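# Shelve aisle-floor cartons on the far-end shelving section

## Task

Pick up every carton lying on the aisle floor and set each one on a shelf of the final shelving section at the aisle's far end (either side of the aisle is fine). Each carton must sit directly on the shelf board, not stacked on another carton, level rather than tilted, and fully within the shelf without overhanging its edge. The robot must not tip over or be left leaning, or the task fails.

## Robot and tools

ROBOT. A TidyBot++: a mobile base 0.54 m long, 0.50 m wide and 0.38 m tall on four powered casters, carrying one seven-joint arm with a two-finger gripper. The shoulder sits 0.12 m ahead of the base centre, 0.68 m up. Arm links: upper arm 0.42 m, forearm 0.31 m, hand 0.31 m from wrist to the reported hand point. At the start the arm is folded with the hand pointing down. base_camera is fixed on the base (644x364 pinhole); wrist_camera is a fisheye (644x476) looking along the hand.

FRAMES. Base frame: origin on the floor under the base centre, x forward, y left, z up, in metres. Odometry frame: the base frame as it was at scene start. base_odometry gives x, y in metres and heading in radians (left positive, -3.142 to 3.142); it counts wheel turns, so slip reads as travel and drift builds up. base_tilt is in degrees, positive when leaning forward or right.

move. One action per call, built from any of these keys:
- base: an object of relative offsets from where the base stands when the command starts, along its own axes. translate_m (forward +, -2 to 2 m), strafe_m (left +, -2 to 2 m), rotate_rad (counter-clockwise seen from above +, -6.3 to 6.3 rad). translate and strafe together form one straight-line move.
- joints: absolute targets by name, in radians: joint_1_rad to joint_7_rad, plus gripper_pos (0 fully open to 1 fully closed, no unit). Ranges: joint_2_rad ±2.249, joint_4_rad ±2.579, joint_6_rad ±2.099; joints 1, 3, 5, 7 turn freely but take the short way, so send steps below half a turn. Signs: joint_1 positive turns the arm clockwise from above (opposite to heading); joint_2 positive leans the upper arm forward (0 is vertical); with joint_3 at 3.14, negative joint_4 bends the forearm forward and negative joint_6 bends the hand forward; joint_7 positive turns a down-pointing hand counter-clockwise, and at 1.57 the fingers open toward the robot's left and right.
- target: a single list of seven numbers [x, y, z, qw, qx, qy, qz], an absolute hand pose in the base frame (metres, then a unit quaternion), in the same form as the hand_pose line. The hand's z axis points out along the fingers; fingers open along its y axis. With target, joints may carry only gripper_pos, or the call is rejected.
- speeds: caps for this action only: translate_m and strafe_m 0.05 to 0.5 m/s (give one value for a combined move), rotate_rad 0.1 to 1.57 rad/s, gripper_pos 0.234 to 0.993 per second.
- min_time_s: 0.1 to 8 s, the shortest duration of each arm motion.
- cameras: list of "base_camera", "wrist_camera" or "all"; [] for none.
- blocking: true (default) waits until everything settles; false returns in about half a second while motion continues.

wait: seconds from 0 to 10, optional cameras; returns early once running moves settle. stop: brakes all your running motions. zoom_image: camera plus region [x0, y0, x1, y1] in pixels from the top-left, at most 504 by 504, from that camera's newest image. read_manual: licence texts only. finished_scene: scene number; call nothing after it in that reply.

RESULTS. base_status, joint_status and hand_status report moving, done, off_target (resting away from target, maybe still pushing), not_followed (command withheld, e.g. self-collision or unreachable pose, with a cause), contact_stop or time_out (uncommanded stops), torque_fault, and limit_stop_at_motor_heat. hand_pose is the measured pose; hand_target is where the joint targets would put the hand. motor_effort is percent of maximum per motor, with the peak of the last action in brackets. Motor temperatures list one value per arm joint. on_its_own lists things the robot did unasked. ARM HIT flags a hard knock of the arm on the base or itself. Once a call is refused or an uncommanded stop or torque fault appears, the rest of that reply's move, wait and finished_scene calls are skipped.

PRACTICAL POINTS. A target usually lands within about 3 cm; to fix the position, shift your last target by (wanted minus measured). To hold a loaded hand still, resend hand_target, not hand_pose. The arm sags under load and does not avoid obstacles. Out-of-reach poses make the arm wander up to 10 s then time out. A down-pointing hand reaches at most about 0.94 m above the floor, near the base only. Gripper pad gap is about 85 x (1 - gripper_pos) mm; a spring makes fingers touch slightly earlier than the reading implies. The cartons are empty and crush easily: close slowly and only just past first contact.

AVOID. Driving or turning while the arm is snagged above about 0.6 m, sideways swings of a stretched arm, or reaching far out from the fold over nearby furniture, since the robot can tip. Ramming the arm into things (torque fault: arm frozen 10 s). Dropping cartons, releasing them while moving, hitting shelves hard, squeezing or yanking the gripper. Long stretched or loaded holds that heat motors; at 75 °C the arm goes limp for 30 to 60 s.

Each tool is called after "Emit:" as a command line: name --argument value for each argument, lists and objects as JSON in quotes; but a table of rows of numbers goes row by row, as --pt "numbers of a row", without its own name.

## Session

Emit:
move --joints '{"joint_6_rad": 0.35}' --cameras '["all"]'

Scene clock: 1.87 s.
Motor temperatures (°C): [35 35 33 35 38 37 36]
move: done
base_odometry: x=+0.000 y=+0.000 heading=+0.000
base_tilt: forward=+0.8 right=-0.3
base_status: not commanded
joint_positions: joint_1_rad=-0.038 joint_2_rad=-0.316 joint_3_rad=+3.148 joint_4_rad=-2.543 joint_5_rad=+0.000 joint_6_rad=+0.294 joint_7_rad=+1.586 gripper_pos=+0.002
joint_status: all done
motor_effort: joint_1_rad=-1(1) joint_2_rad=-5(6) joint_3_rad=+0(1) joint_4_rad=+16(16) joint_5_rad=+0(1) joint_6_rad=+10(10) joint_7_rad=+0(1)
hand_pose: x=+0.5281 y=+0.0143 z=+0.7796 quat_wxyz=(-0.006, +0.823, +0.019, +0.568)
hand_target: x=+0.5335 y=+0.0144 z=+0.7953 quat_wxyz=(-0.006, +0.807, +0.018, +0.590)
hand_status: not commanded
pictures: base_camera, wrist_camera

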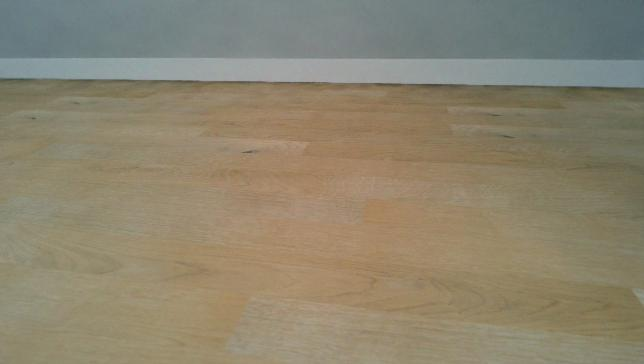

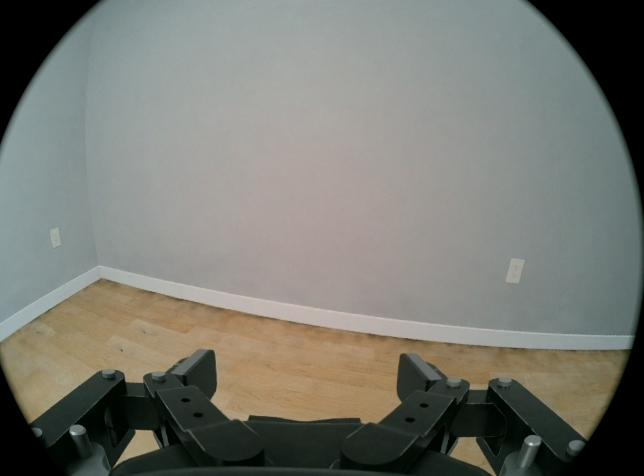

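Emit:
move --base '{"rotate_rad": 1.4}' --cameras '["wrist_camera"]'

Emit:
move --base '{"rotate_rad": 1.4}' --cameras '["wrist_camera"]'

Scene clock: 6.17 s.
move: done
base_odometry: x=+0.000 y=+0.000 heading=+1.399
base_tilt: forward=+0.8 right=-0.3
base_status: done
joint_positions: joint_1_rad=-0.038 joint_2_rad=-0.316 joint_3_rad=+3.148 joint_4_rad=-2.543 joint_5_rad=+0.000 joint_6_rad=+0.294 joint_7_rad=+1.586 gripper_pos=+0.002
joint_status: not commanded
motor_effort: joint_1_rad=-1(2) joint_2_rad=-5(6) joint_3_rad=+0(2) joint_4_rad=+16(17) joint_5_rad=+0(1) joint_6_rad=+9(10) joint_7_rad=-1(1)
hand_pose: x=+0.5282 y=+0.0142 z=+0.7798 quat_wxyz=(-0.006, +0.823, +0.019, +0.568)
hand_target: x=+0.5335 y=+0.0144 z=+0.7953 quat_wxyz=(-0.006, +0.807, +0.018, +0.590)
hand_status: not commanded

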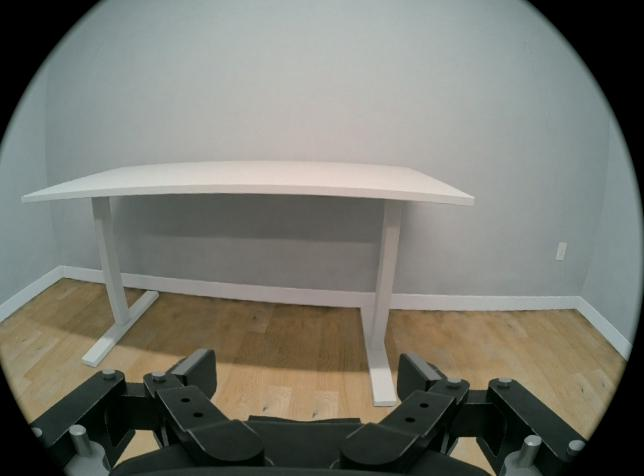

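Scene clock: 8.37 s.
move: done
base_odometry: x=+0.000 y=+0.000 heading=+2.798
base_tilt: forward=+0.8 right=-0.3
base_status: done
joint_positions: joint_1_rad=-0.038 joint_2_rad=-0.316 joint_3_rad=+3.148 joint_4_rad=-2.543 joint_5_rad=+0.000 joint_6_rad=+0.295 joint_7_rad=+1.586 gripper_pos=+0.002
joint_status: not commanded
motor_effort: joint_1_rad=+0(2) joint_2_rad=-6(7) joint_3_rad=+0(2) joint_4_rad=+16(16) joint_5_rad=+0(1) joint_6_rad=+9(10) joint_7_rad=-1(1)
hand_pose: x=+0.5282 y=+0.0143 z=+0.7798 quat_wxyz=(-0.006, +0.822, +0.019, +0.568)
hand_target: x=+0.5335 y=+0.0144 z=+0.7953 quat_wxyz=(-0.006, +0.807, +0.018, +0.590)
hand_status: not commanded

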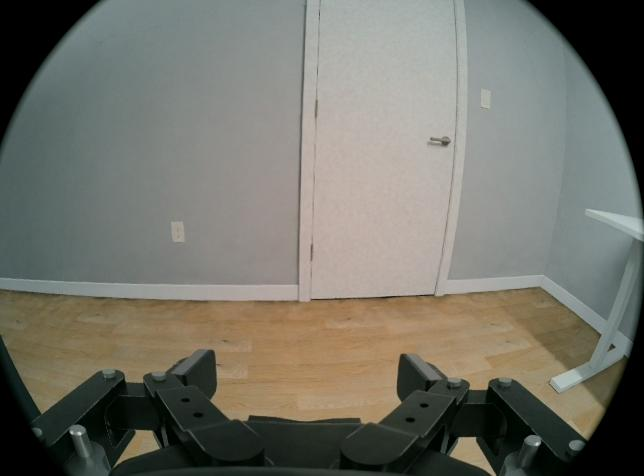

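Emit:
move --base '{"rotate_rad": 1.3}' --cameras '["all"]'

Scene clock: 14.13 s.
move: done
base_odometry: x=+0.000 y=+0.000 heading=-2.185
base_tilt: forward=+0.8 right=-0.3
base_status: done
joint_positions: joint_1_rad=-0.038 joint_2_rad=-0.316 joint_3_rad=+3.147 joint_4_rad=-2.543 joint_5_rad=+0.000 joint_6_rad=+0.295 joint_7_rad=+1.586 gripper_pos=+0.002
joint_status: not commanded
motor_effort: joint_1_rad=-1(2) joint_2_rad=-5(6) joint_3_rad=+0(2) joint_4_rad=+16(16) joint_5_rad=+0(1) joint_6_rad=+10(10) joint_7_rad=+0(2)
hand_pose: x=+0.5282 y=+0.0143 z=+0.7798 quat_wxyz=(-0.006, +0.822, +0.019, +0.568)
hand_target: x=+0.5335 y=+0.0144 z=+0.7953 quat_wxyz=(-0.006, +0.807, +0.018, +0.590)
hand_status: not commanded
pictures: base_camera, wrist_camera

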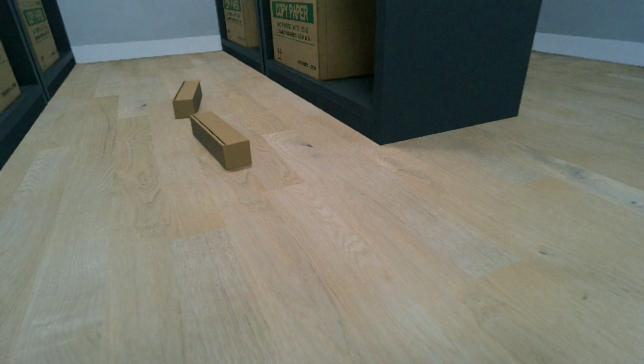

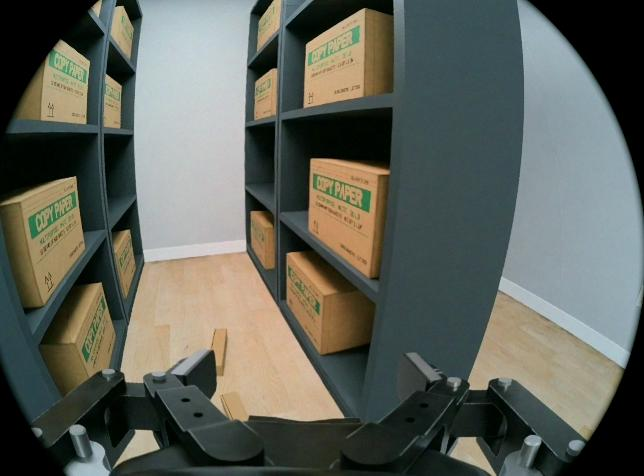

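Emit:
zoom_image --camera "wrist_camera" --region '[80, 0, 300, 300]'

Emit:
move --base '{"translate_m": 0.15, "strafe_m": -0.2, "rotate_rad": 0.44}' --joints '{"joint_1_rad": 0.0, "joint_2_rad": -0.39, "joint_3_rad": 3.14, "joint_5_rad": 0.0, "joint_6_rad": -0.1, "joint_7_rad": 1.57}' --cameras '["all"]'

Scaled by 1.680.

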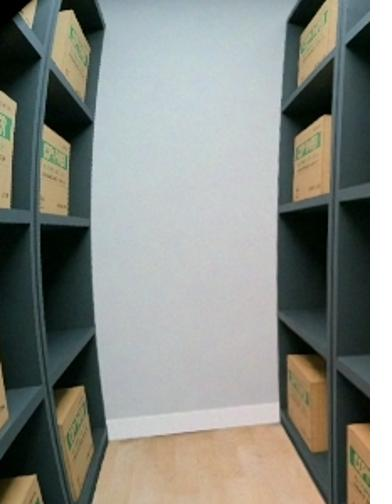

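Scene clock: 34.53 s.
move: done
base_odometry: x=-0.250 y=-0.007 heading=-1.744
base_tilt: forward=+0.8 right=-0.3
base_status: done
joint_positions: joint_1_rad=-0.009 joint_2_rad=-0.381 joint_3_rad=+3.146 joint_4_rad=-2.543 joint_5_rad=+0.000 joint_6_rad=-0.064 joint_7_rad=+1.586 gripper_pos=+0.002
joint_status: all done
motor_effort: joint_1_rad=-1(2) joint_2_rad=-3(6) joint_3_rad=+0(1) joint_4_rad=+16(17) joint_5_rad=+0(1) joint_6_rad=+8(10) joint_7_rad=+0(1)
hand_pose: x=+0.4703 y=+0.0032 z=+0.7074 quat_wxyz=(+0.001, +0.897, +0.009, +0.442)
hand_target: x=+0.4626 y=+0.0019 z=+0.7010 quat_wxyz=(+0.000, +0.903, +0.000, +0.429)
hand_status: not commanded
pictures: base_camera, wrist_camera

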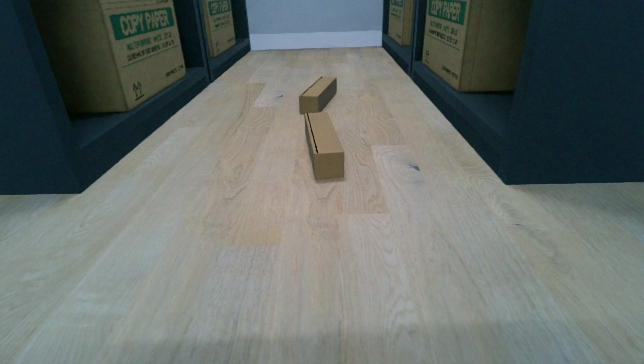

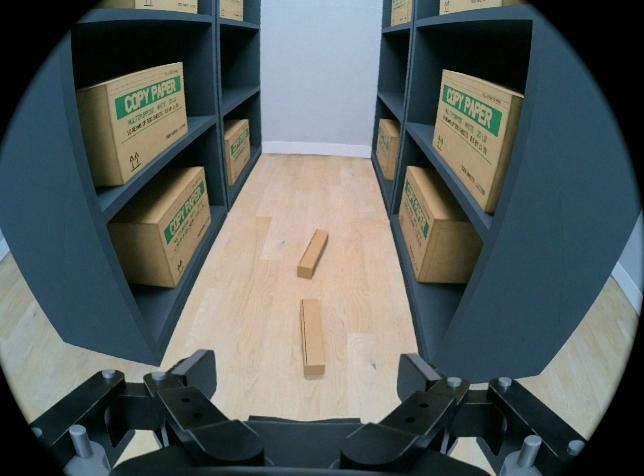

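Emit:
zoom_image --camera "base_camera" --region '[260, 60, 400, 200]'

Scaled by 3.600.

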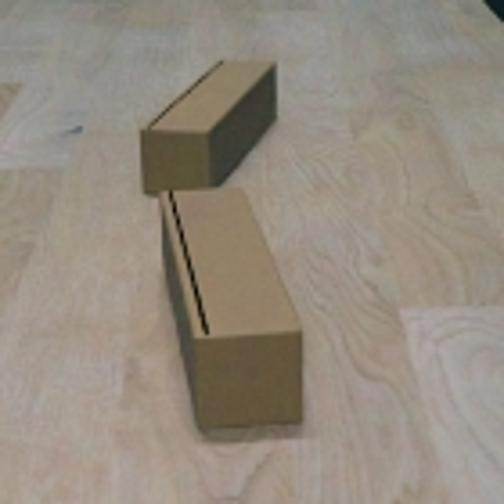

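Emit:
move --base '{"translate_m": 0.31, "strafe_m": -0.045}' --joints '{"joint_1_rad": -0.03, "joint_2_rad": 1.622, "joint_3_rad": 3.14, "joint_4_rad": -1.823, "joint_5_rad": 0.0, "joint_6_rad": 1.15, "joint_7_rad": 1.57}' --min_time_s 2 --cameras '["all"]'

Scene clock: 94.57 s.
move: done
base_odometry: x=-0.348 y=-0.305 heading=-1.745
base_tilt: forward=+0.9 right=-0.3
base_status: done
joint_positions: joint_1_rad=-0.016 joint_2_rad=+1.607 joint_3_rad=+3.146 joint_4_rad=-1.846 joint_5_rad=+0.000 joint_6_rad=+1.094 joint_7_rad=+1.586 gripper_pos=+0.002
joint_status: all done
motor_effort: joint_1_rad=+0(2) joint_2_rad=-30(35) joint_3_rad=-1(2) joint_4_rad=-1(17) joint_5_rad=+0(2) joint_6_rad=+7(10) joint_7_rad=+0(2)
hand_pose: x=+0.6623 y=+0.0079 z=+0.1464 quat_wxyz=(+0.002, +0.924, +0.015, +0.381)
hand_target: x=+0.6781 y=+0.0189 z=+0.1541 quat_wxyz=(-0.007, +0.912, +0.013, +0.411)
hand_status: not commanded
pictures: base_camera, wrist_camera

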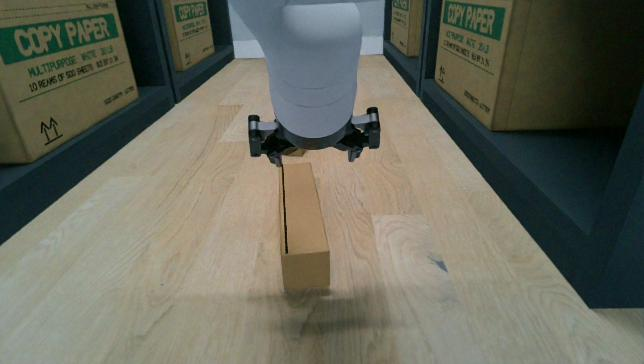

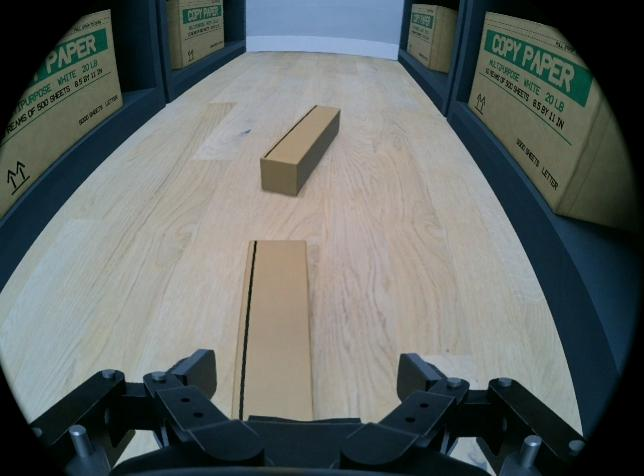

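Emit:
move --joints '{"joint_1_rad": -0.06, "joint_2_rad": 1.75, "joint_4_rad": -1.66, "joint_6_rad": 1.02}' --min_time_s 1 --cameras '["wrist_camera"]'

Scene clock: 107.70 s.
move: done
base_odometry: x=-0.348 y=-0.305 heading=-1.745
base_tilt: forward=+0.8 right=-0.3
base_status: not commanded
joint_positions: joint_1_rad=-0.048 joint_2_rad=+1.734 joint_3_rad=+3.146 joint_4_rad=-1.681 joint_5_rad=+0.000 joint_6_rad=+1.063 joint_7_rad=+1.586 gripper_pos=+0.002
joint_status: all done
motor_effort: joint_1_rad=-1(1) joint_2_rad=-30(33) joint_3_rad=-1(1) joint_4_rad=+0(1) joint_5_rad=+0(1) joint_6_rad=+7(8) joint_7_rad=-1(1)
hand_pose: x=+0.6700 y=+0.0255 z=+0.0917 quat_wxyz=(-0.004, +0.923, +0.030, +0.385)
hand_target: x=+0.6611 y=+0.0347 z=+0.0763 quat_wxyz=(-0.012, +0.930, +0.027, +0.367)
hand_status: not commanded

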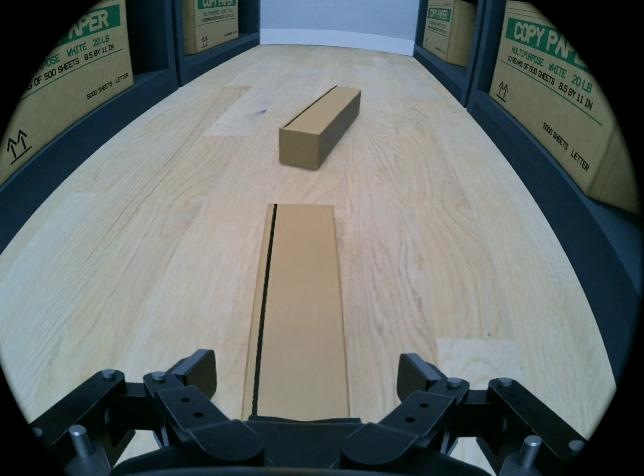

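Emit:
move --joints '{"joint_1_rad": -0.074, "joint_2_rad": 1.882, "joint_4_rad": -1.502, "joint_6_rad": 0.987}' --min_time_s 1.2

Emit:
move --joints '{"gripper_pos": 0.27}' --speeds '{"gripper_pos": 0.4}' --cameras '["wrist_camera"]'

Emit:
move --joints '{"gripper_pos": 0.31}' --speeds '{"gripper_pos": 0.234}'

Emit:
move --joints '{"gripper_pos": 0.33}' --speeds '{"gripper_pos": 0.234}' --cameras '["wrist_camera"]'

Scene clock: 114.30 s.
move: done
base_odometry: x=-0.348 y=-0.305 heading=-1.745
base_tilt: forward=+0.8 right=-0.3
base_status: not commanded
joint_positions: joint_1_rad=-0.061 joint_2_rad=+1.864 joint_3_rad=+3.146 joint_4_rad=-1.524 joint_5_rad=+0.000 joint_6_rad=+1.035 joint_7_rad=+1.586 gripper_pos=+0.002
joint_status: all done
motor_effort: joint_1_rad=-1(1) joint_2_rad=-30(32) joint_3_rad=-1(1) joint_4_rad=+1(1) joint_5_rad=+0(1) joint_6_rad=+7(8) joint_7_rad=+0(1)
hand_pose: x=+0.6655 y=+0.0325 z=+0.0362 quat_wxyz=(-0.007, +0.922, +0.036, +0.385)
hand_target: x=+0.6534 y=+0.0417 z=+0.0189 quat_wxyz=(-0.014, +0.931, +0.034, +0.363)
hand_status: not commanded
pictures: none

Scene clock: 115.60 s.
move: done
base_odometry: x=-0.348 y=-0.305 heading=-1.745
base_tilt: forward=+0.8 right=-0.3
base_status: not commanded
joint_positions: joint_1_rad=-0.061 joint_2_rad=+1.864 joint_3_rad=+3.146 joint_4_rad=-1.523 joint_5_rad=+0.000 joint_6_rad=+1.035 joint_7_rad=+1.586 gripper_pos=+0.272
joint_status: all done
motor_effort: joint_1_rad=+0(1) joint_2_rad=-30(31) joint_3_rad=-1(1) joint_4_rad=+0(1) joint_5_rad=+0(1) joint_6_rad=+8(8) joint_7_rad=-1(1)
hand_pose: x=+0.6656 y=+0.0326 z=+0.0363 quat_wxyz=(-0.007, +0.922, +0.036, +0.385)
hand_target: x=+0.6534 y=+0.0417 z=+0.0189 quat_wxyz=(-0.014, +0.931, +0.034, +0.363)
hand_status: not commanded

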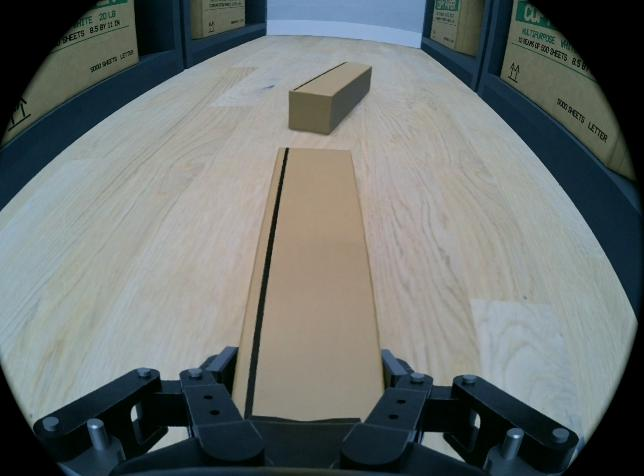

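Scene clock: 116.37 s.
move: done
base_odometry: x=-0.348 y=-0.305 heading=-1.745
base_tilt: forward=+0.9 right=-0.3
base_status: not commanded
joint_positions: joint_1_rad=-0.061 joint_2_rad=+1.864 joint_3_rad=+3.146 joint_4_rad=-1.523 joint_5_rad=+0.000 joint_6_rad=+1.035 joint_7_rad=+1.586 gripper_pos=+0.311
joint_status: all done
motor_effort: joint_1_rad=+0(1) joint_2_rad=-30(31) joint_3_rad=-1(1) joint_4_rad=+0(1) joint_5_rad=+0(1) joint_6_rad=+6(8) joint_7_rad=-1(2)
hand_pose: x=+0.6656 y=+0.0326 z=+0.0363 quat_wxyz=(-0.007, +0.922, +0.036, +0.385)
hand_target: x=+0.6534 y=+0.0417 z=+0.0189 quat_wxyz=(-0.014, +0.931, +0.034, +0.363)
hand_status: not commanded
pictures: none

Scene clock: 117.00 s.
move: done
base_odometry: x=-0.348 y=-0.305 heading=-1.745
base_tilt: forward=+0.9 right=-0.3
base_status: not commanded
joint_positions: joint_1_rad=-0.061 joint_2_rad=+1.864 joint_3_rad=+3.146 joint_4_rad=-1.523 joint_5_rad=+0.000 joint_6_rad=+1.035 joint_7_rad=+1.586 gripper_pos=+0.329
joint_status: all done
motor_effort: joint_1_rad=+0(1) joint_2_rad=-29(30) joint_3_rad=-1(1) joint_4_rad=+0(1) joint_5_rad=+0(1) joint_6_rad=+6(8) joint_7_rad=+0(1)
hand_pose: x=+0.6656 y=+0.0325 z=+0.0362 quat_wxyz=(-0.007, +0.922, +0.036, +0.385)
hand_target: x=+0.6534 y=+0.0417 z=+0.0189 quat_wxyz=(-0.014, +0.931, +0.034, +0.363)
hand_status: not commanded

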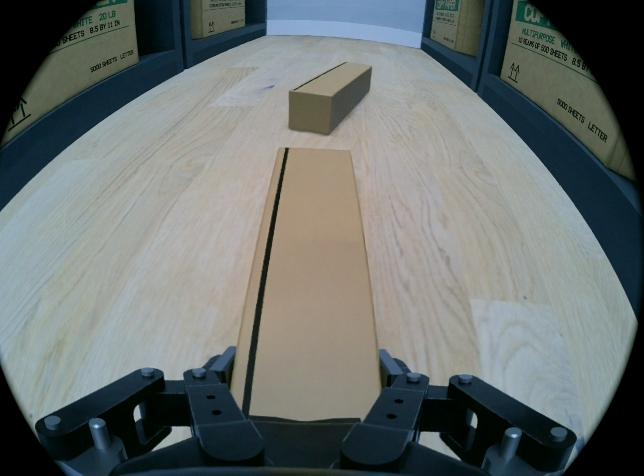

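Emit:
move --joints '{"joint_2_rad": 1.717, "joint_4_rad": -1.71, "joint_6_rad": 1.108}' --min_time_s 0.8

Emit:
move --base '{"strafe_m": 0.14}' --joints '{"joint_1_rad": -0.42}' --min_time_s 1.5 --cameras '["all"]'

Scene clock: 130.50 s.
move: done
base_odometry: x=-0.348 y=-0.305 heading=-1.745
base_tilt: forward=+0.8 right=-0.3
base_status: not commanded
joint_positions: joint_1_rad=-0.061 joint_2_rad=+1.735 joint_3_rad=+3.146 joint_4_rad=-1.689 joint_5_rad=+0.000 joint_6_rad=+1.059 joint_7_rad=+1.586 gripper_pos=+0.329
joint_status: all done
motor_effort: joint_1_rad=+0(1) joint_2_rad=-31(32) joint_3_rad=-1(1) joint_4_rad=+0(1) joint_5_rad=+0(1) joint_6_rad=+7(8) joint_7_rad=+0(1)
hand_pose: x=+0.6637 y=+0.0323 z=+0.0888 quat_wxyz=(-0.007, +0.925, +0.036, +0.379)
hand_target: x=+0.6732 y=+0.0432 z=+0.1071 quat_wxyz=(-0.016, +0.916, +0.033, +0.399)
hand_status: not commanded
pictures: none

Scene clock: 132.33 s.
move: done
base_odometry: x=-0.210 y=-0.330 heading=-1.745
base_tilt: forward=+0.8 right=-0.3
base_status: done
joint_positions: joint_1_rad=-0.414 joint_2_rad=+1.735 joint_3_rad=+3.141 joint_4_rad=-1.689 joint_5_rad=+0.000 joint_6_rad=+1.059 joint_7_rad=+1.586 gripper_pos=+0.329
joint_status: all done
motor_effort: joint_1_rad=+0(4) joint_2_rad=-31(32) joint_3_rad=-1(3) joint_4_rad=+0(1) joint_5_rad=+0(1) joint_6_rad=+8(8) joint_7_rad=-1(1)
hand_pose: x=+0.6176 y=+0.2209 z=+0.0888 quat_wxyz=(-0.075, +0.904, +0.197, +0.371)
hand_target: x=+0.6257 y=+0.2286 z=+0.1071 quat_wxyz=(-0.084, +0.897, +0.190, +0.391)
hand_status: not commanded
pictures: base_camera, wrist_camera

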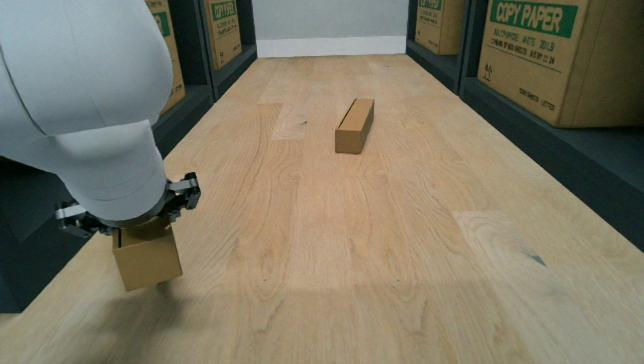

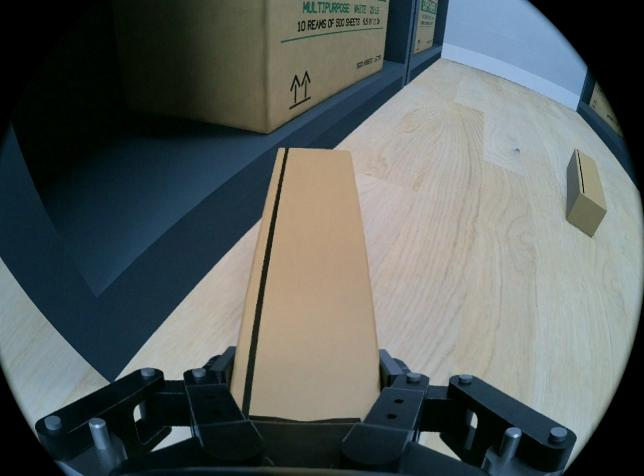

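Emit:
move --joints '{"joint_2_rad": 1.882, "joint_4_rad": -1.502, "joint_6_rad": 0.987}' --min_time_s 1.3

Emit:
move --joints '{"gripper_pos": 0.1}' --speeds '{"gripper_pos": 0.3}' --cameras '["all"]'

Scene clock: 138.93 s.
move: done
base_odometry: x=-0.210 y=-0.330 heading=-1.745
base_tilt: forward=+0.8 right=-0.3
base_status: not commanded
joint_positions: joint_1_rad=-0.414 joint_2_rad=+1.864 joint_3_rad=+3.141 joint_4_rad=-1.524 joint_5_rad=+0.000 joint_6_rad=+1.032 joint_7_rad=+1.586 gripper_pos=+0.329
joint_status: all done
motor_effort: joint_1_rad=+0(1) joint_2_rad=-29(32) joint_3_rad=-1(1) joint_4_rad=+0(1) joint_5_rad=+0(1) joint_6_rad=+6(9) joint_7_rad=+0(1)
hand_pose: x=+0.6183 y=+0.2212 z=+0.0352 quat_wxyz=(-0.076, +0.903, +0.197, +0.375)
hand_target: x=+0.6076 y=+0.2205 z=+0.0189 quat_wxyz=(-0.077, +0.911, +0.193, +0.356)
hand_status: not commanded
pictures: none

Scene clock: 140.30 s.
move: done
base_odometry: x=-0.210 y=-0.330 heading=-1.745
base_tilt: forward=+0.8 right=-0.3
base_status: not commanded
joint_positions: joint_1_rad=-0.414 joint_2_rad=+1.865 joint_3_rad=+3.141 joint_4_rad=-1.524 joint_5_rad=+0.000 joint_6_rad=+1.031 joint_7_rad=+1.586 gripper_pos=+0.102
joint_status: all done
motor_effort: joint_1_rad=+1(1) joint_2_rad=-30(31) joint_3_rad=-1(1) joint_4_rad=+1(1) joint_5_rad=+0(1) joint_6_rad=+7(8) joint_7_rad=+0(1)
hand_pose: x=+0.6178 y=+0.2209 z=+0.0347 quat_wxyz=(-0.076, +0.903, +0.197, +0.374)
hand_target: x=+0.6076 y=+0.2205 z=+0.0189 quat_wxyz=(-0.077, +0.911, +0.193, +0.356)
hand_status: not commanded
pictures: base_camera, wrist_camera

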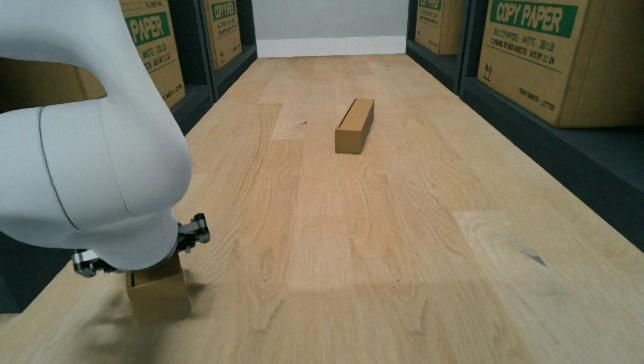

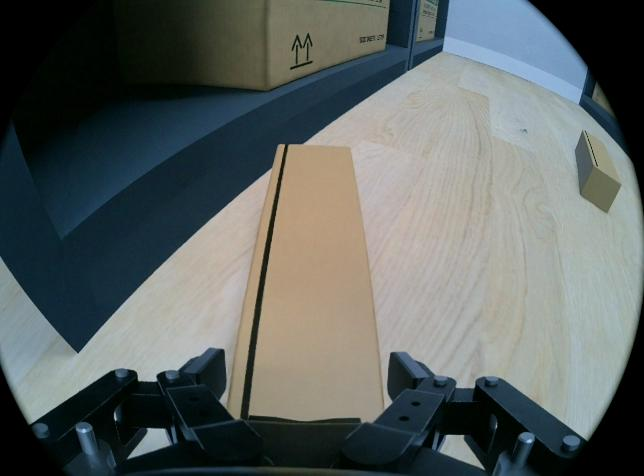

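Emit:
move --joints '{"joint_2_rad": 1.60, "joint_4_rad": -1.80, "joint_6_rad": 1.1, "gripper_pos": 0.0}' --min_time_s 0.8

Emit:
move --base '{"translate_m": 0.26, "strafe_m": 0.04}' --joints '{"joint_1_rad": 0.18, "joint_2_rad": 1.68, "joint_4_rad": -1.177, "joint_6_rad": 0.473}' --min_time_s 1.5 --cameras '["all"]'

Scene clock: 164.73 s.
move: done
base_odometry: x=-0.210 y=-0.330 heading=-1.745
base_tilt: forward=+0.8 right=-0.3
base_status: not commanded
joint_positions: joint_1_rad=-0.414 joint_2_rad=+1.611 joint_3_rad=+3.141 joint_4_rad=-1.776 joint_5_rad=+0.000 joint_6_rad=+1.055 joint_7_rad=+1.586 gripper_pos=+0.002
joint_status: all done
motor_effort: joint_1_rad=+0(1) joint_2_rad=-31(34) joint_3_rad=-1(1) joint_4_rad=+0(1) joint_5_rad=+0(1) joint_6_rad=+7(9) joint_7_rad=-1(1)
hand_pose: x=+0.6399 y=+0.2307 z=+0.1456 quat_wxyz=(-0.078, +0.898, +0.196, +0.386)
hand_target: x=+0.6407 y=+0.2353 z=+0.1582 quat_wxyz=(-0.086, +0.893, +0.190, +0.399)
hand_status: not commanded
pictures: none

Scene clock: 166.90 s.
move: done
base_odometry: x=-0.216 y=-0.593 heading=-1.745
base_tilt: forward=+0.9 right=-0.3
base_status: done
joint_positions: joint_1_rad=+0.175 joint_2_rad=+1.661 joint_3_rad=+3.141 joint_4_rad=-1.204 joint_5_rad=+0.000 joint_6_rad=+0.524 joint_7_rad=+1.586 gripper_pos=+0.002
joint_status: all done
motor_effort: joint_1_rad=-1(3) joint_2_rad=-38(40) joint_3_rad=-1(2) joint_4_rad=+8(8) joint_5_rad=+0(1) joint_6_rad=+8(10) joint_7_rad=+0(1)
hand_pose: x=+0.8366 y=-0.1252 z=+0.1249 quat_wxyz=(+0.037, +0.918, -0.074, +0.388)
hand_target: x=+0.8282 y=-0.1269 z=+0.1081 quat_wxyz=(+0.032, +0.925, -0.084, +0.368)
hand_status: not commanded
pictures: base_camera, wrist_camera

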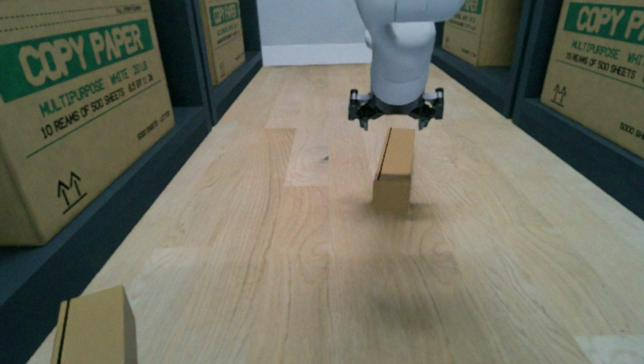

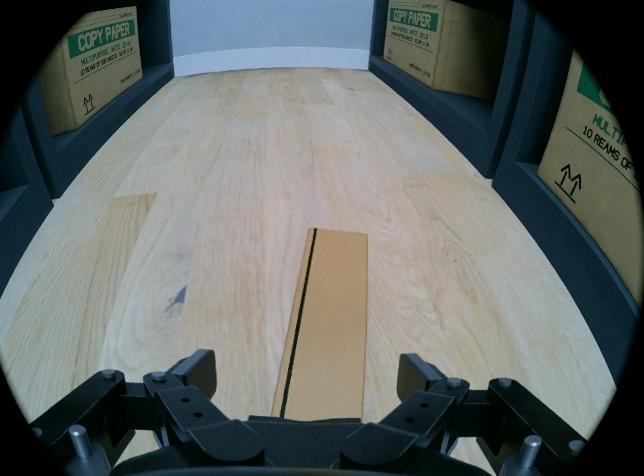

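Emit:
move --joints '{"joint_1_rad": 0.198, "joint_2_rad": 1.924, "joint_4_rad": -0.80, "joint_6_rad": 0.333}' --min_time_s 1.5 --cameras '["wrist_camera"]'

Scene clock: 182.97 s.
move: done
base_odometry: x=-0.216 y=-0.593 heading=-1.745
base_tilt: forward=+0.9 right=-0.3
base_status: not commanded
joint_positions: joint_1_rad=+0.185 joint_2_rad=+1.902 joint_3_rad=+3.141 joint_4_rad=-0.831 joint_5_rad=+0.000 joint_6_rad=+0.383 joint_7_rad=+1.586 gripper_pos=+0.002
joint_status: all done
motor_effort: joint_1_rad=-1(2) joint_2_rad=-39(40) joint_3_rad=-1(1) joint_4_rad=+9(10) joint_5_rad=+0(1) joint_6_rad=+7(9) joint_7_rad=-1(1)
hand_pose: x=+0.8508 y=-0.1353 z=+0.0376 quat_wxyz=(+0.038, +0.919, -0.078, +0.384)
hand_target: x=+0.8397 y=-0.1426 z=+0.0213 quat_wxyz=(+0.035, +0.926, -0.093, +0.365)
hand_status: not commanded

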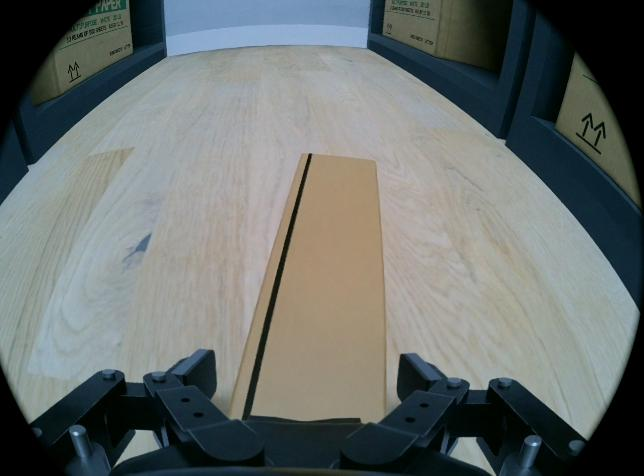

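Emit:
move --joints '{"gripper_pos": 0.27}' --speeds '{"gripper_pos": 0.3}'

Emit:
move --joints '{"gripper_pos": 0.31}' --speeds '{"gripper_pos": 0.234}' --cameras '["wrist_camera"]'

Emit:
move --joints '{"gripper_pos": 0.33}' --speeds '{"gripper_pos": 0.234}' --cameras '["wrist_camera"]'

Scene clock: 188.13 s.
move: done
base_odometry: x=-0.216 y=-0.593 heading=-1.745
base_tilt: forward=+0.9 right=-0.3
base_status: not commanded
joint_positions: joint_1_rad=+0.185 joint_2_rad=+1.902 joint_3_rad=+3.141 joint_4_rad=-0.830 joint_5_rad=+0.000 joint_6_rad=+0.382 joint_7_rad=+1.586 gripper_pos=+0.272
joint_status: all done
motor_effort: joint_1_rad=-1(1) joint_2_rad=-39(40) joint_3_rad=-1(1) joint_4_rad=+9(10) joint_5_rad=+0(1) joint_6_rad=+7(8) joint_7_rad=-1(1)
hand_pose: x=+0.8508 y=-0.1355 z=+0.0375 quat_wxyz=(+0.038, +0.919, -0.078, +0.383)
hand_target: x=+0.8397 y=-0.1426 z=+0.0213 quat_wxyz=(+0.035, +0.926, -0.093, +0.365)
hand_status: not commanded
pictures: none

Scene clock: 188.90 s.
move: done
base_odometry: x=-0.216 y=-0.593 heading=-1.745
base_tilt: forward=+0.8 right=-0.3
base_status: not commanded
joint_positions: joint_1_rad=+0.185 joint_2_rad=+1.902 joint_3_rad=+3.141 joint_4_rad=-0.830 joint_5_rad=+0.000 joint_6_rad=+0.382 joint_7_rad=+1.586 gripper_pos=+0.311
joint_status: all done
motor_effort: joint_1_rad=+0(1) joint_2_rad=-39(39) joint_3_rad=-1(1) joint_4_rad=+8(10) joint_5_rad=+0(1) joint_6_rad=+8(8) joint_7_rad=+0(1)
hand_pose: x=+0.8508 y=-0.1355 z=+0.0375 quat_wxyz=(+0.038, +0.919, -0.079, +0.383)
hand_target: x=+0.8397 y=-0.1426 z=+0.0213 quat_wxyz=(+0.035, +0.926, -0.093, +0.365)
hand_status: not commanded

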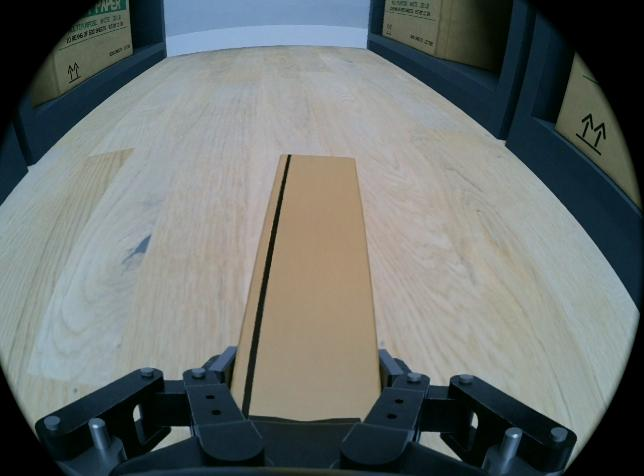

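Scene clock: 189.53 s.
move: done
base_odometry: x=-0.216 y=-0.593 heading=-1.745
base_tilt: forward=+0.9 right=-0.3
base_status: not commanded
joint_positions: joint_1_rad=+0.185 joint_2_rad=+1.902 joint_3_rad=+3.141 joint_4_rad=-0.830 joint_5_rad=+0.000 joint_6_rad=+0.382 joint_7_rad=+1.586 gripper_pos=+0.329
joint_status: all done
motor_effort: joint_1_rad=+0(1) joint_2_rad=-39(39) joint_3_rad=-1(1) joint_4_rad=+8(10) joint_5_rad=+0(1) joint_6_rad=+7(8) joint_7_rad=-1(1)
hand_pose: x=+0.8509 y=-0.1355 z=+0.0376 quat_wxyz=(+0.038, +0.919, -0.078, +0.383)
hand_target: x=+0.8397 y=-0.1426 z=+0.0213 quat_wxyz=(+0.035, +0.926, -0.093, +0.365)
hand_status: not commanded

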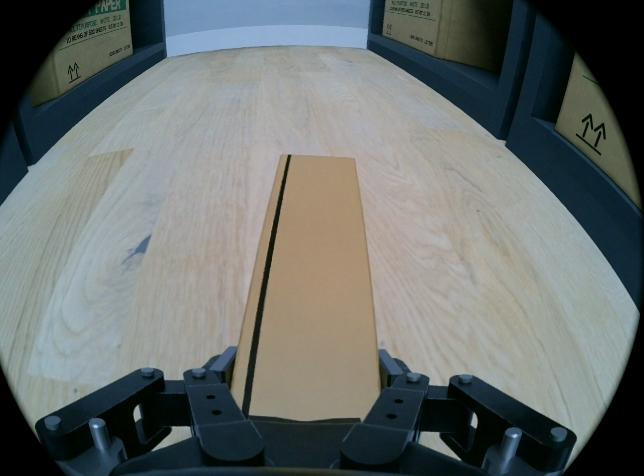

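Emit:
move --joints '{"joint_1_rad": 0.19, "joint_2_rad": 1.70, "joint_4_rad": -1.10, "joint_6_rad": 0.42}' --min_time_s 0.8

Emit:
move --base '{"strafe_m": -0.2}' --joints '{"joint_1_rad": 0.0, "joint_2_rad": -0.055, "joint_4_rad": -2.44, "joint_6_rad": -0.055}' --min_time_s 2.5 --cameras '["all"]'

Scene clock: 206.23 s.
move: done
base_odometry: x=-0.216 y=-0.593 heading=-1.745
base_tilt: forward=+0.9 right=-0.3
base_status: not commanded
joint_positions: joint_1_rad=+0.185 joint_2_rad=+1.722 joint_3_rad=+3.141 joint_4_rad=-1.074 joint_5_rad=+0.000 joint_6_rad=+0.382 joint_7_rad=+1.586 gripper_pos=+0.329
joint_status: all done
motor_effort: joint_1_rad=-1(2) joint_2_rad=-40(41) joint_3_rad=-1(1) joint_4_rad=+8(10) joint_5_rad=+0(1) joint_6_rad=+7(9) joint_7_rad=+0(1)
hand_pose: x=+0.8363 y=-0.1327 z=+0.0901 quat_wxyz=(+0.035, +0.931, -0.079, +0.354)
hand_target: x=+0.8435 y=-0.1372 z=+0.1061 quat_wxyz=(+0.034, +0.924, -0.089, +0.370)
hand_status: not commanded
pictures: none

Scene clock: 209.17 s.
move: done
base_odometry: x=-0.413 y=-0.558 heading=-1.744
base_tilt: forward=+0.8 right=-0.3
base_status: done
joint_positions: joint_1_rad=+0.014 joint_2_rad=-0.041 joint_3_rad=+3.142 joint_4_rad=-2.411 joint_5_rad=+0.000 joint_6_rad=-0.007 joint_7_rad=+1.586 gripper_pos=+0.329
joint_status: all done
motor_effort: joint_1_rad=-1(5) joint_2_rad=-12(44) joint_3_rad=+0(3) joint_4_rad=+14(15) joint_5_rad=+0(1) joint_6_rad=+8(9) joint_7_rad=-1(1)
hand_pose: x=+0.5365 y=-0.0046 z=+0.6521 quat_wxyz=(+0.005, +0.928, +0.000, +0.373)
hand_target: x=+0.5126 y=+0.0020 z=+0.6356 quat_wxyz=(+0.000, +0.939, +0.000, +0.344)
hand_status: not commanded
pictures: base_camera, wrist_camera

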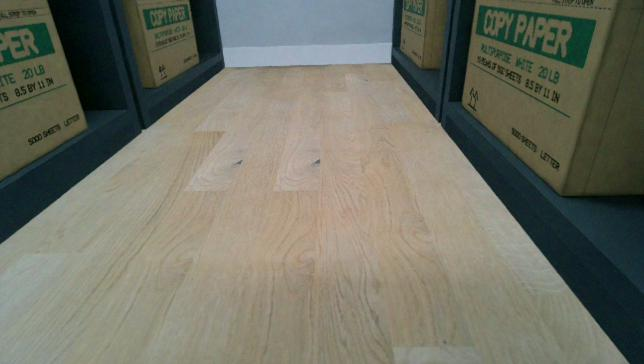

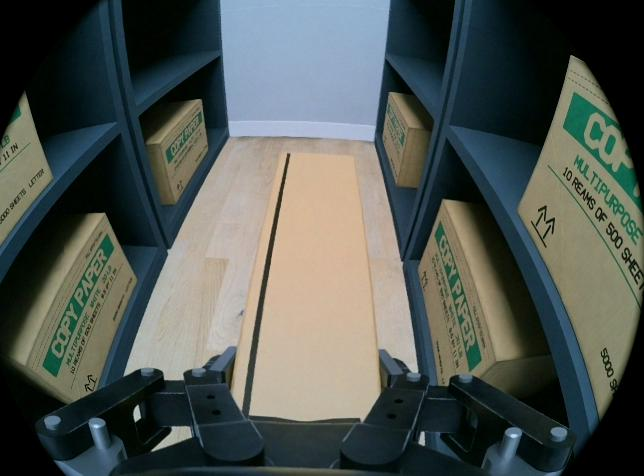

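Emit:
move --base '{"translate_m": 1.15, "strafe_m": -0.06, "rotate_rad": -0.02}' --cameras '["all"]'

Scene clock: 220.43 s.
move: done
base_odometry: x=-0.671 y=-1.681 heading=-1.765
base_tilt: forward=+0.8 right=-0.3
base_status: done
joint_positions: joint_1_rad=+0.010 joint_2_rad=-0.045 joint_3_rad=+3.142 joint_4_rad=-2.414 joint_5_rad=+0.000 joint_6_rad=-0.012 joint_7_rad=+1.586 gripper_pos=+0.329
joint_status: not commanded
motor_effort: joint_1_rad=+0(1) joint_2_rad=-12(14) joint_3_rad=+0(1) joint_4_rad=+14(15) joint_5_rad=+0(1) joint_6_rad=+7(9) joint_7_rad=-1(2)
hand_pose: x=+0.5339 y=-0.0031 z=+0.6514 quat_wxyz=(+0.005, +0.929, +0.002, +0.371)
hand_target: x=+0.5126 y=+0.0020 z=+0.6356 quat_wxyz=(+0.000, +0.939, +0.000, +0.344)
hand_status: not commanded
pictures: base_camera, wrist_camera

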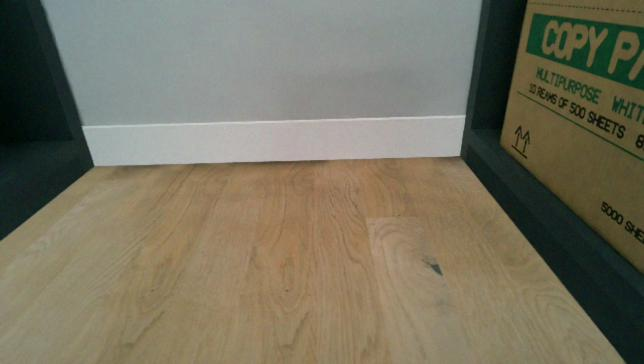

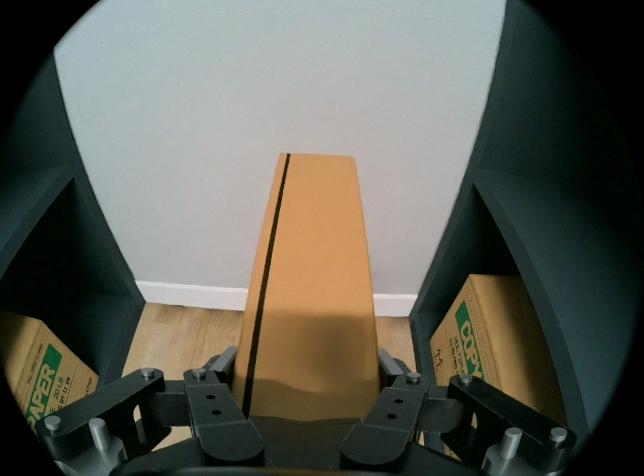

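Emit:
move --joints '{"joint_1_rad": -0.79}' --min_time_s 1.5 --cameras '["wrist_camera"]'

Scene clock: 233.67 s.
move: done
base_odometry: x=-0.671 y=-1.681 heading=-1.765
base_tilt: forward=+0.8 right=-0.3
base_status: not commanded
joint_positions: joint_1_rad=-0.778 joint_2_rad=-0.045 joint_3_rad=+3.142 joint_4_rad=-2.414 joint_5_rad=+0.000 joint_6_rad=-0.012 joint_7_rad=+1.586 gripper_pos=+0.329
joint_status: all done
motor_effort: joint_1_rad=-1(1) joint_2_rad=-12(12) joint_3_rad=+0(1) joint_4_rad=+13(14) joint_5_rad=+0(1) joint_6_rad=+7(9) joint_7_rad=-1(2)
hand_pose: x=+0.4138 y=+0.2920 z=+0.6514 quat_wxyz=(-0.138, +0.857, +0.358, +0.345)
hand_target: x=+0.3946 y=+0.2809 z=+0.6356 quat_wxyz=(-0.133, +0.867, +0.362, +0.317)
hand_status: not commanded

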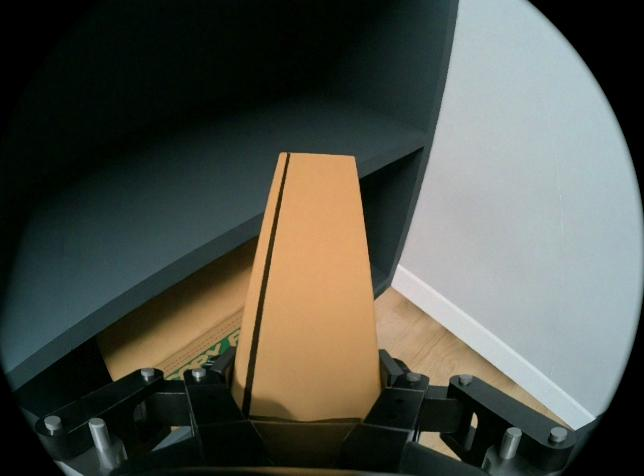

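Emit:
move --joints '{"joint_2_rad": 0.83, "joint_4_rad": -1.157, "joint_6_rad": -0.39}' --min_time_s 2 --cameras '["wrist_camera"]'

Scene clock: 239.13 s.
move: done
base_odometry: x=-0.671 y=-1.681 heading=-1.765
base_tilt: forward=+0.8 right=-0.3
base_status: not commanded
joint_positions: joint_1_rad=-0.778 joint_2_rad=+0.813 joint_3_rad=+3.142 joint_4_rad=-1.197 joint_5_rad=+0.000 joint_6_rad=-0.342 joint_7_rad=+1.586 gripper_pos=+0.329
joint_status: all done
motor_effort: joint_1_rad=-1(1) joint_2_rad=-39(41) joint_3_rad=-1(1) joint_4_rad=+17(17) joint_5_rad=+0(1) joint_6_rad=+8(9) joint_7_rad=+0(1)
hand_pose: x=+0.6962 y=+0.5700 z=+0.6183 quat_wxyz=(-0.143, +0.851, +0.356, +0.357)
hand_target: x=+0.6899 y=+0.5795 z=+0.6140 quat_wxyz=(-0.144, +0.856, +0.357, +0.344)
hand_status: not commanded

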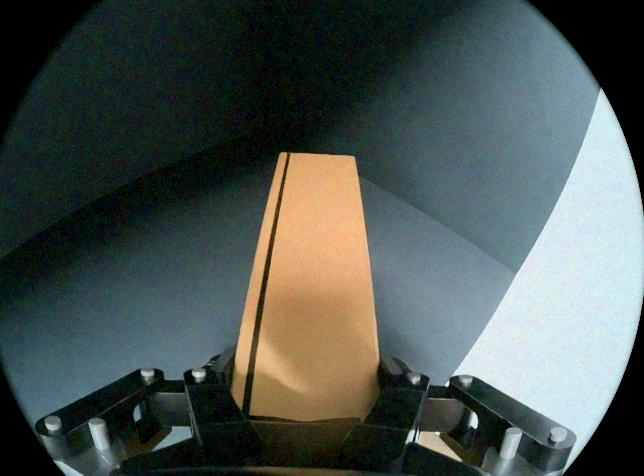

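Emit:
move --joints '{"joint_2_rad": 0.931, "joint_4_rad": -1.107, "joint_6_rad": -0.25}' --min_time_s 1.5 --cameras '["wrist_camera"]'

Scene clock: 246.27 s.
move: done
base_odometry: x=-0.671 y=-1.681 heading=-1.765
base_tilt: forward=+0.9 right=-0.3
base_status: not commanded
joint_positions: joint_1_rad=-0.778 joint_2_rad=+0.910 joint_3_rad=+3.142 joint_4_rad=-1.146 joint_5_rad=+0.000 joint_6_rad=-0.306 joint_7_rad=+1.586 gripper_pos=+0.329
joint_status: all done
motor_effort: joint_1_rad=+0(1) joint_2_rad=-41(42) joint_3_rad=-1(1) joint_4_rad=+16(18) joint_5_rad=+0(1) joint_6_rad=+7(9) joint_7_rad=-1(1)
hand_pose: x=+0.7090 y=+0.5826 z=+0.5720 quat_wxyz=(-0.141, +0.853, +0.357, +0.353)
hand_target: x=+0.7176 y=+0.6074 z=+0.5868 quat_wxyz=(-0.160, +0.840, +0.350, +0.382)
hand_status: not commanded

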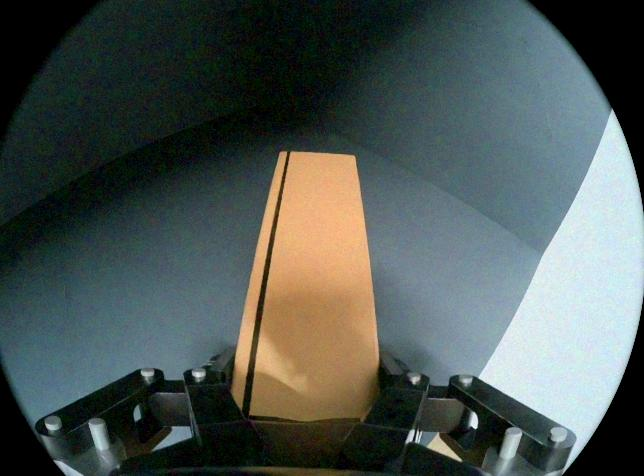

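Emit:
move --joints '{"joint_2_rad": 0.943, "joint_4_rad": -1.186, "joint_6_rad": -0.225}' --min_time_s 1 --cameras '["wrist_camera"]'

Scene clock: 250.80 s.
move: done
base_odometry: x=-0.671 y=-1.681 heading=-1.765
base_tilt: forward=+0.8 right=-0.3
base_status: not commanded
joint_positions: joint_1_rad=-0.778 joint_2_rad=+0.915 joint_3_rad=+3.142 joint_4_rad=-1.151 joint_5_rad=+0.000 joint_6_rad=-0.280 joint_7_rad=+1.586 gripper_pos=+0.329
joint_status: all done
motor_effort: joint_1_rad=-2(2) joint_2_rad=-39(42) joint_3_rad=-1(1) joint_4_rad=+16(17) joint_5_rad=+0(0) joint_6_rad=+7(9) joint_7_rad=+0(1)
hand_pose: x=+0.7113 y=+0.5849 z=+0.5713 quat_wxyz=(-0.144, +0.850, +0.356, +0.360)
hand_target: x=+0.7000 y=+0.5896 z=+0.5428 quat_wxyz=(-0.148, +0.852, +0.355, +0.354)
hand_status: not commanded

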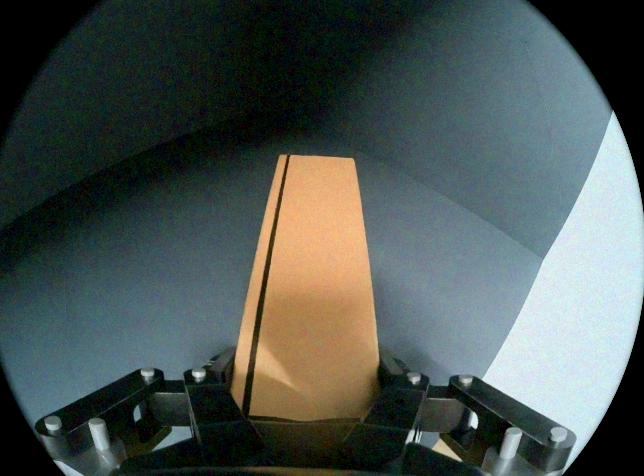

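Emit:
move --joints '{"gripper_pos": 0.15}' --speeds '{"gripper_pos": 0.25}' --cameras '["wrist_camera"]'

Emit:
move --joints '{"joint_2_rad": 0.41, "joint_4_rad": -2.10, "joint_6_rad": 0.20, "gripper_pos": 0.05}' --min_time_s 1.8 --cameras '["wrist_camera"]'

Scene clock: 255.40 s.
move: done
base_odometry: x=-0.671 y=-1.681 heading=-1.765
base_tilt: forward=+0.8 right=-0.3
base_status: not commanded
joint_positions: joint_1_rad=-0.779 joint_2_rad=+0.920 joint_3_rad=+3.142 joint_4_rad=-1.153 joint_5_rad=+0.000 joint_6_rad=-0.279 joint_7_rad=+1.586 gripper_pos=+0.154
joint_status: all done
motor_effort: joint_1_rad=+0(2) joint_2_rad=-41(41) joint_3_rad=-1(2) joint_4_rad=+16(16) joint_5_rad=+0(0) joint_6_rad=+7(8) joint_7_rad=+0(2)
hand_pose: x=+0.7101 y=+0.5848 z=+0.5665 quat_wxyz=(-0.143, +0.851, +0.357, +0.357)
hand_target: x=+0.7000 y=+0.5896 z=+0.5428 quat_wxyz=(-0.148, +0.852, +0.355, +0.354)
hand_status: not commanded

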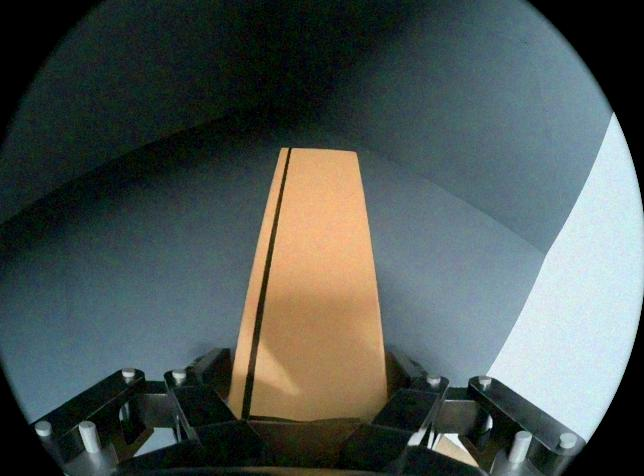

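Scene clock: 257.83 s.
move: done
base_odometry: x=-0.671 y=-1.681 heading=-1.765
base_tilt: forward=+0.8 right=-0.3
base_status: not commanded
joint_positions: joint_1_rad=-0.780 joint_2_rad=+0.432 joint_3_rad=+3.142 joint_4_rad=-2.070 joint_5_rad=+0.000 joint_6_rad=+0.144 joint_7_rad=+1.586 gripper_pos=+0.053
joint_status: all done
motor_effort: joint_1_rad=-1(2) joint_2_rad=-25(41) joint_3_rad=-1(2) joint_4_rad=+12(16) joint_5_rad=+0(1) joint_6_rad=+7(8) joint_7_rad=+0(1)
hand_pose: x=+0.5328 y=+0.4112 z=+0.5908 quat_wxyz=(-0.142, +0.852, +0.358, +0.354)
hand_target: x=+0.5280 y=+0.4160 z=+0.6043 quat_wxyz=(-0.156, +0.844, +0.352, +0.373)
hand_status: not commanded

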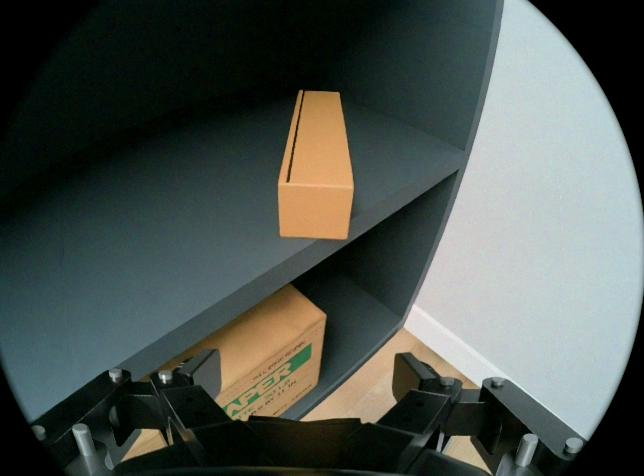

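Emit:
zoom_image --camera "wrist_camera" --region '[230, 150, 430, 300]'

Scaled by 2.520.

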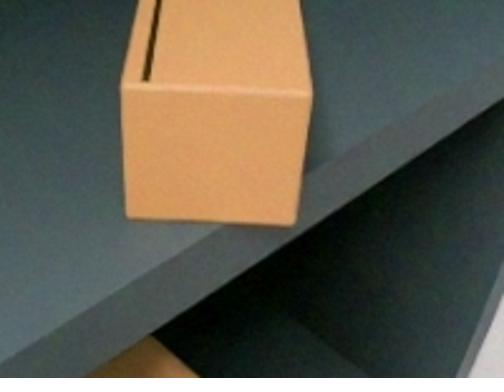

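Emit:
move --joints '{"joint_2_rad": 0.75, "joint_4_rad": -1.503, "joint_6_rad": -0.14, "gripper_pos": 1.0}' --min_time_s 1.5 --cameras '["wrist_camera"]'

Scene clock: 276.47 s.
move: done
base_odometry: x=-0.671 y=-1.681 heading=-1.765
base_tilt: forward=+0.8 right=-0.3
base_status: not commanded
joint_positions: joint_1_rad=-0.780 joint_2_rad=+0.730 joint_3_rad=+3.142 joint_4_rad=-1.539 joint_5_rad=+0.000 joint_6_rad=-0.089 joint_7_rad=+1.586 gripper_pos=+0.999
joint_status: all done
motor_effort: joint_1_rad=+0(1) joint_2_rad=-35(36) joint_3_rad=-1(1) joint_4_rad=+14(15) joint_5_rad=+0(0) joint_6_rad=+7(9) joint_7_rad=-1(1)
hand_pose: x=+0.6448 y=+0.5221 z=+0.5726 quat_wxyz=(-0.142, +0.852, +0.358, +0.354)
hand_target: x=+0.6401 y=+0.5292 z=+0.5634 quat_wxyz=(-0.141, +0.859, +0.358, +0.337)
hand_status: not commanded

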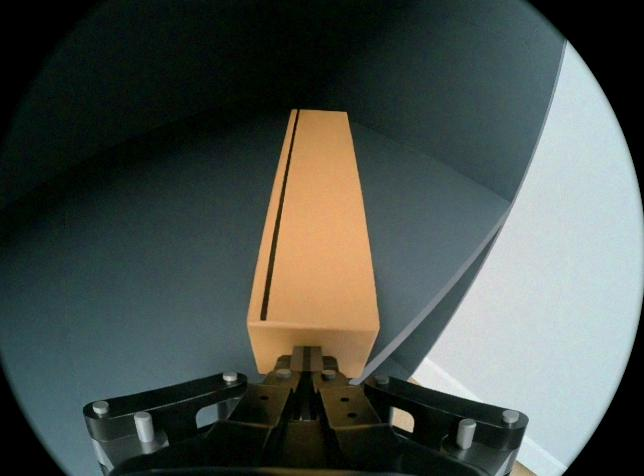

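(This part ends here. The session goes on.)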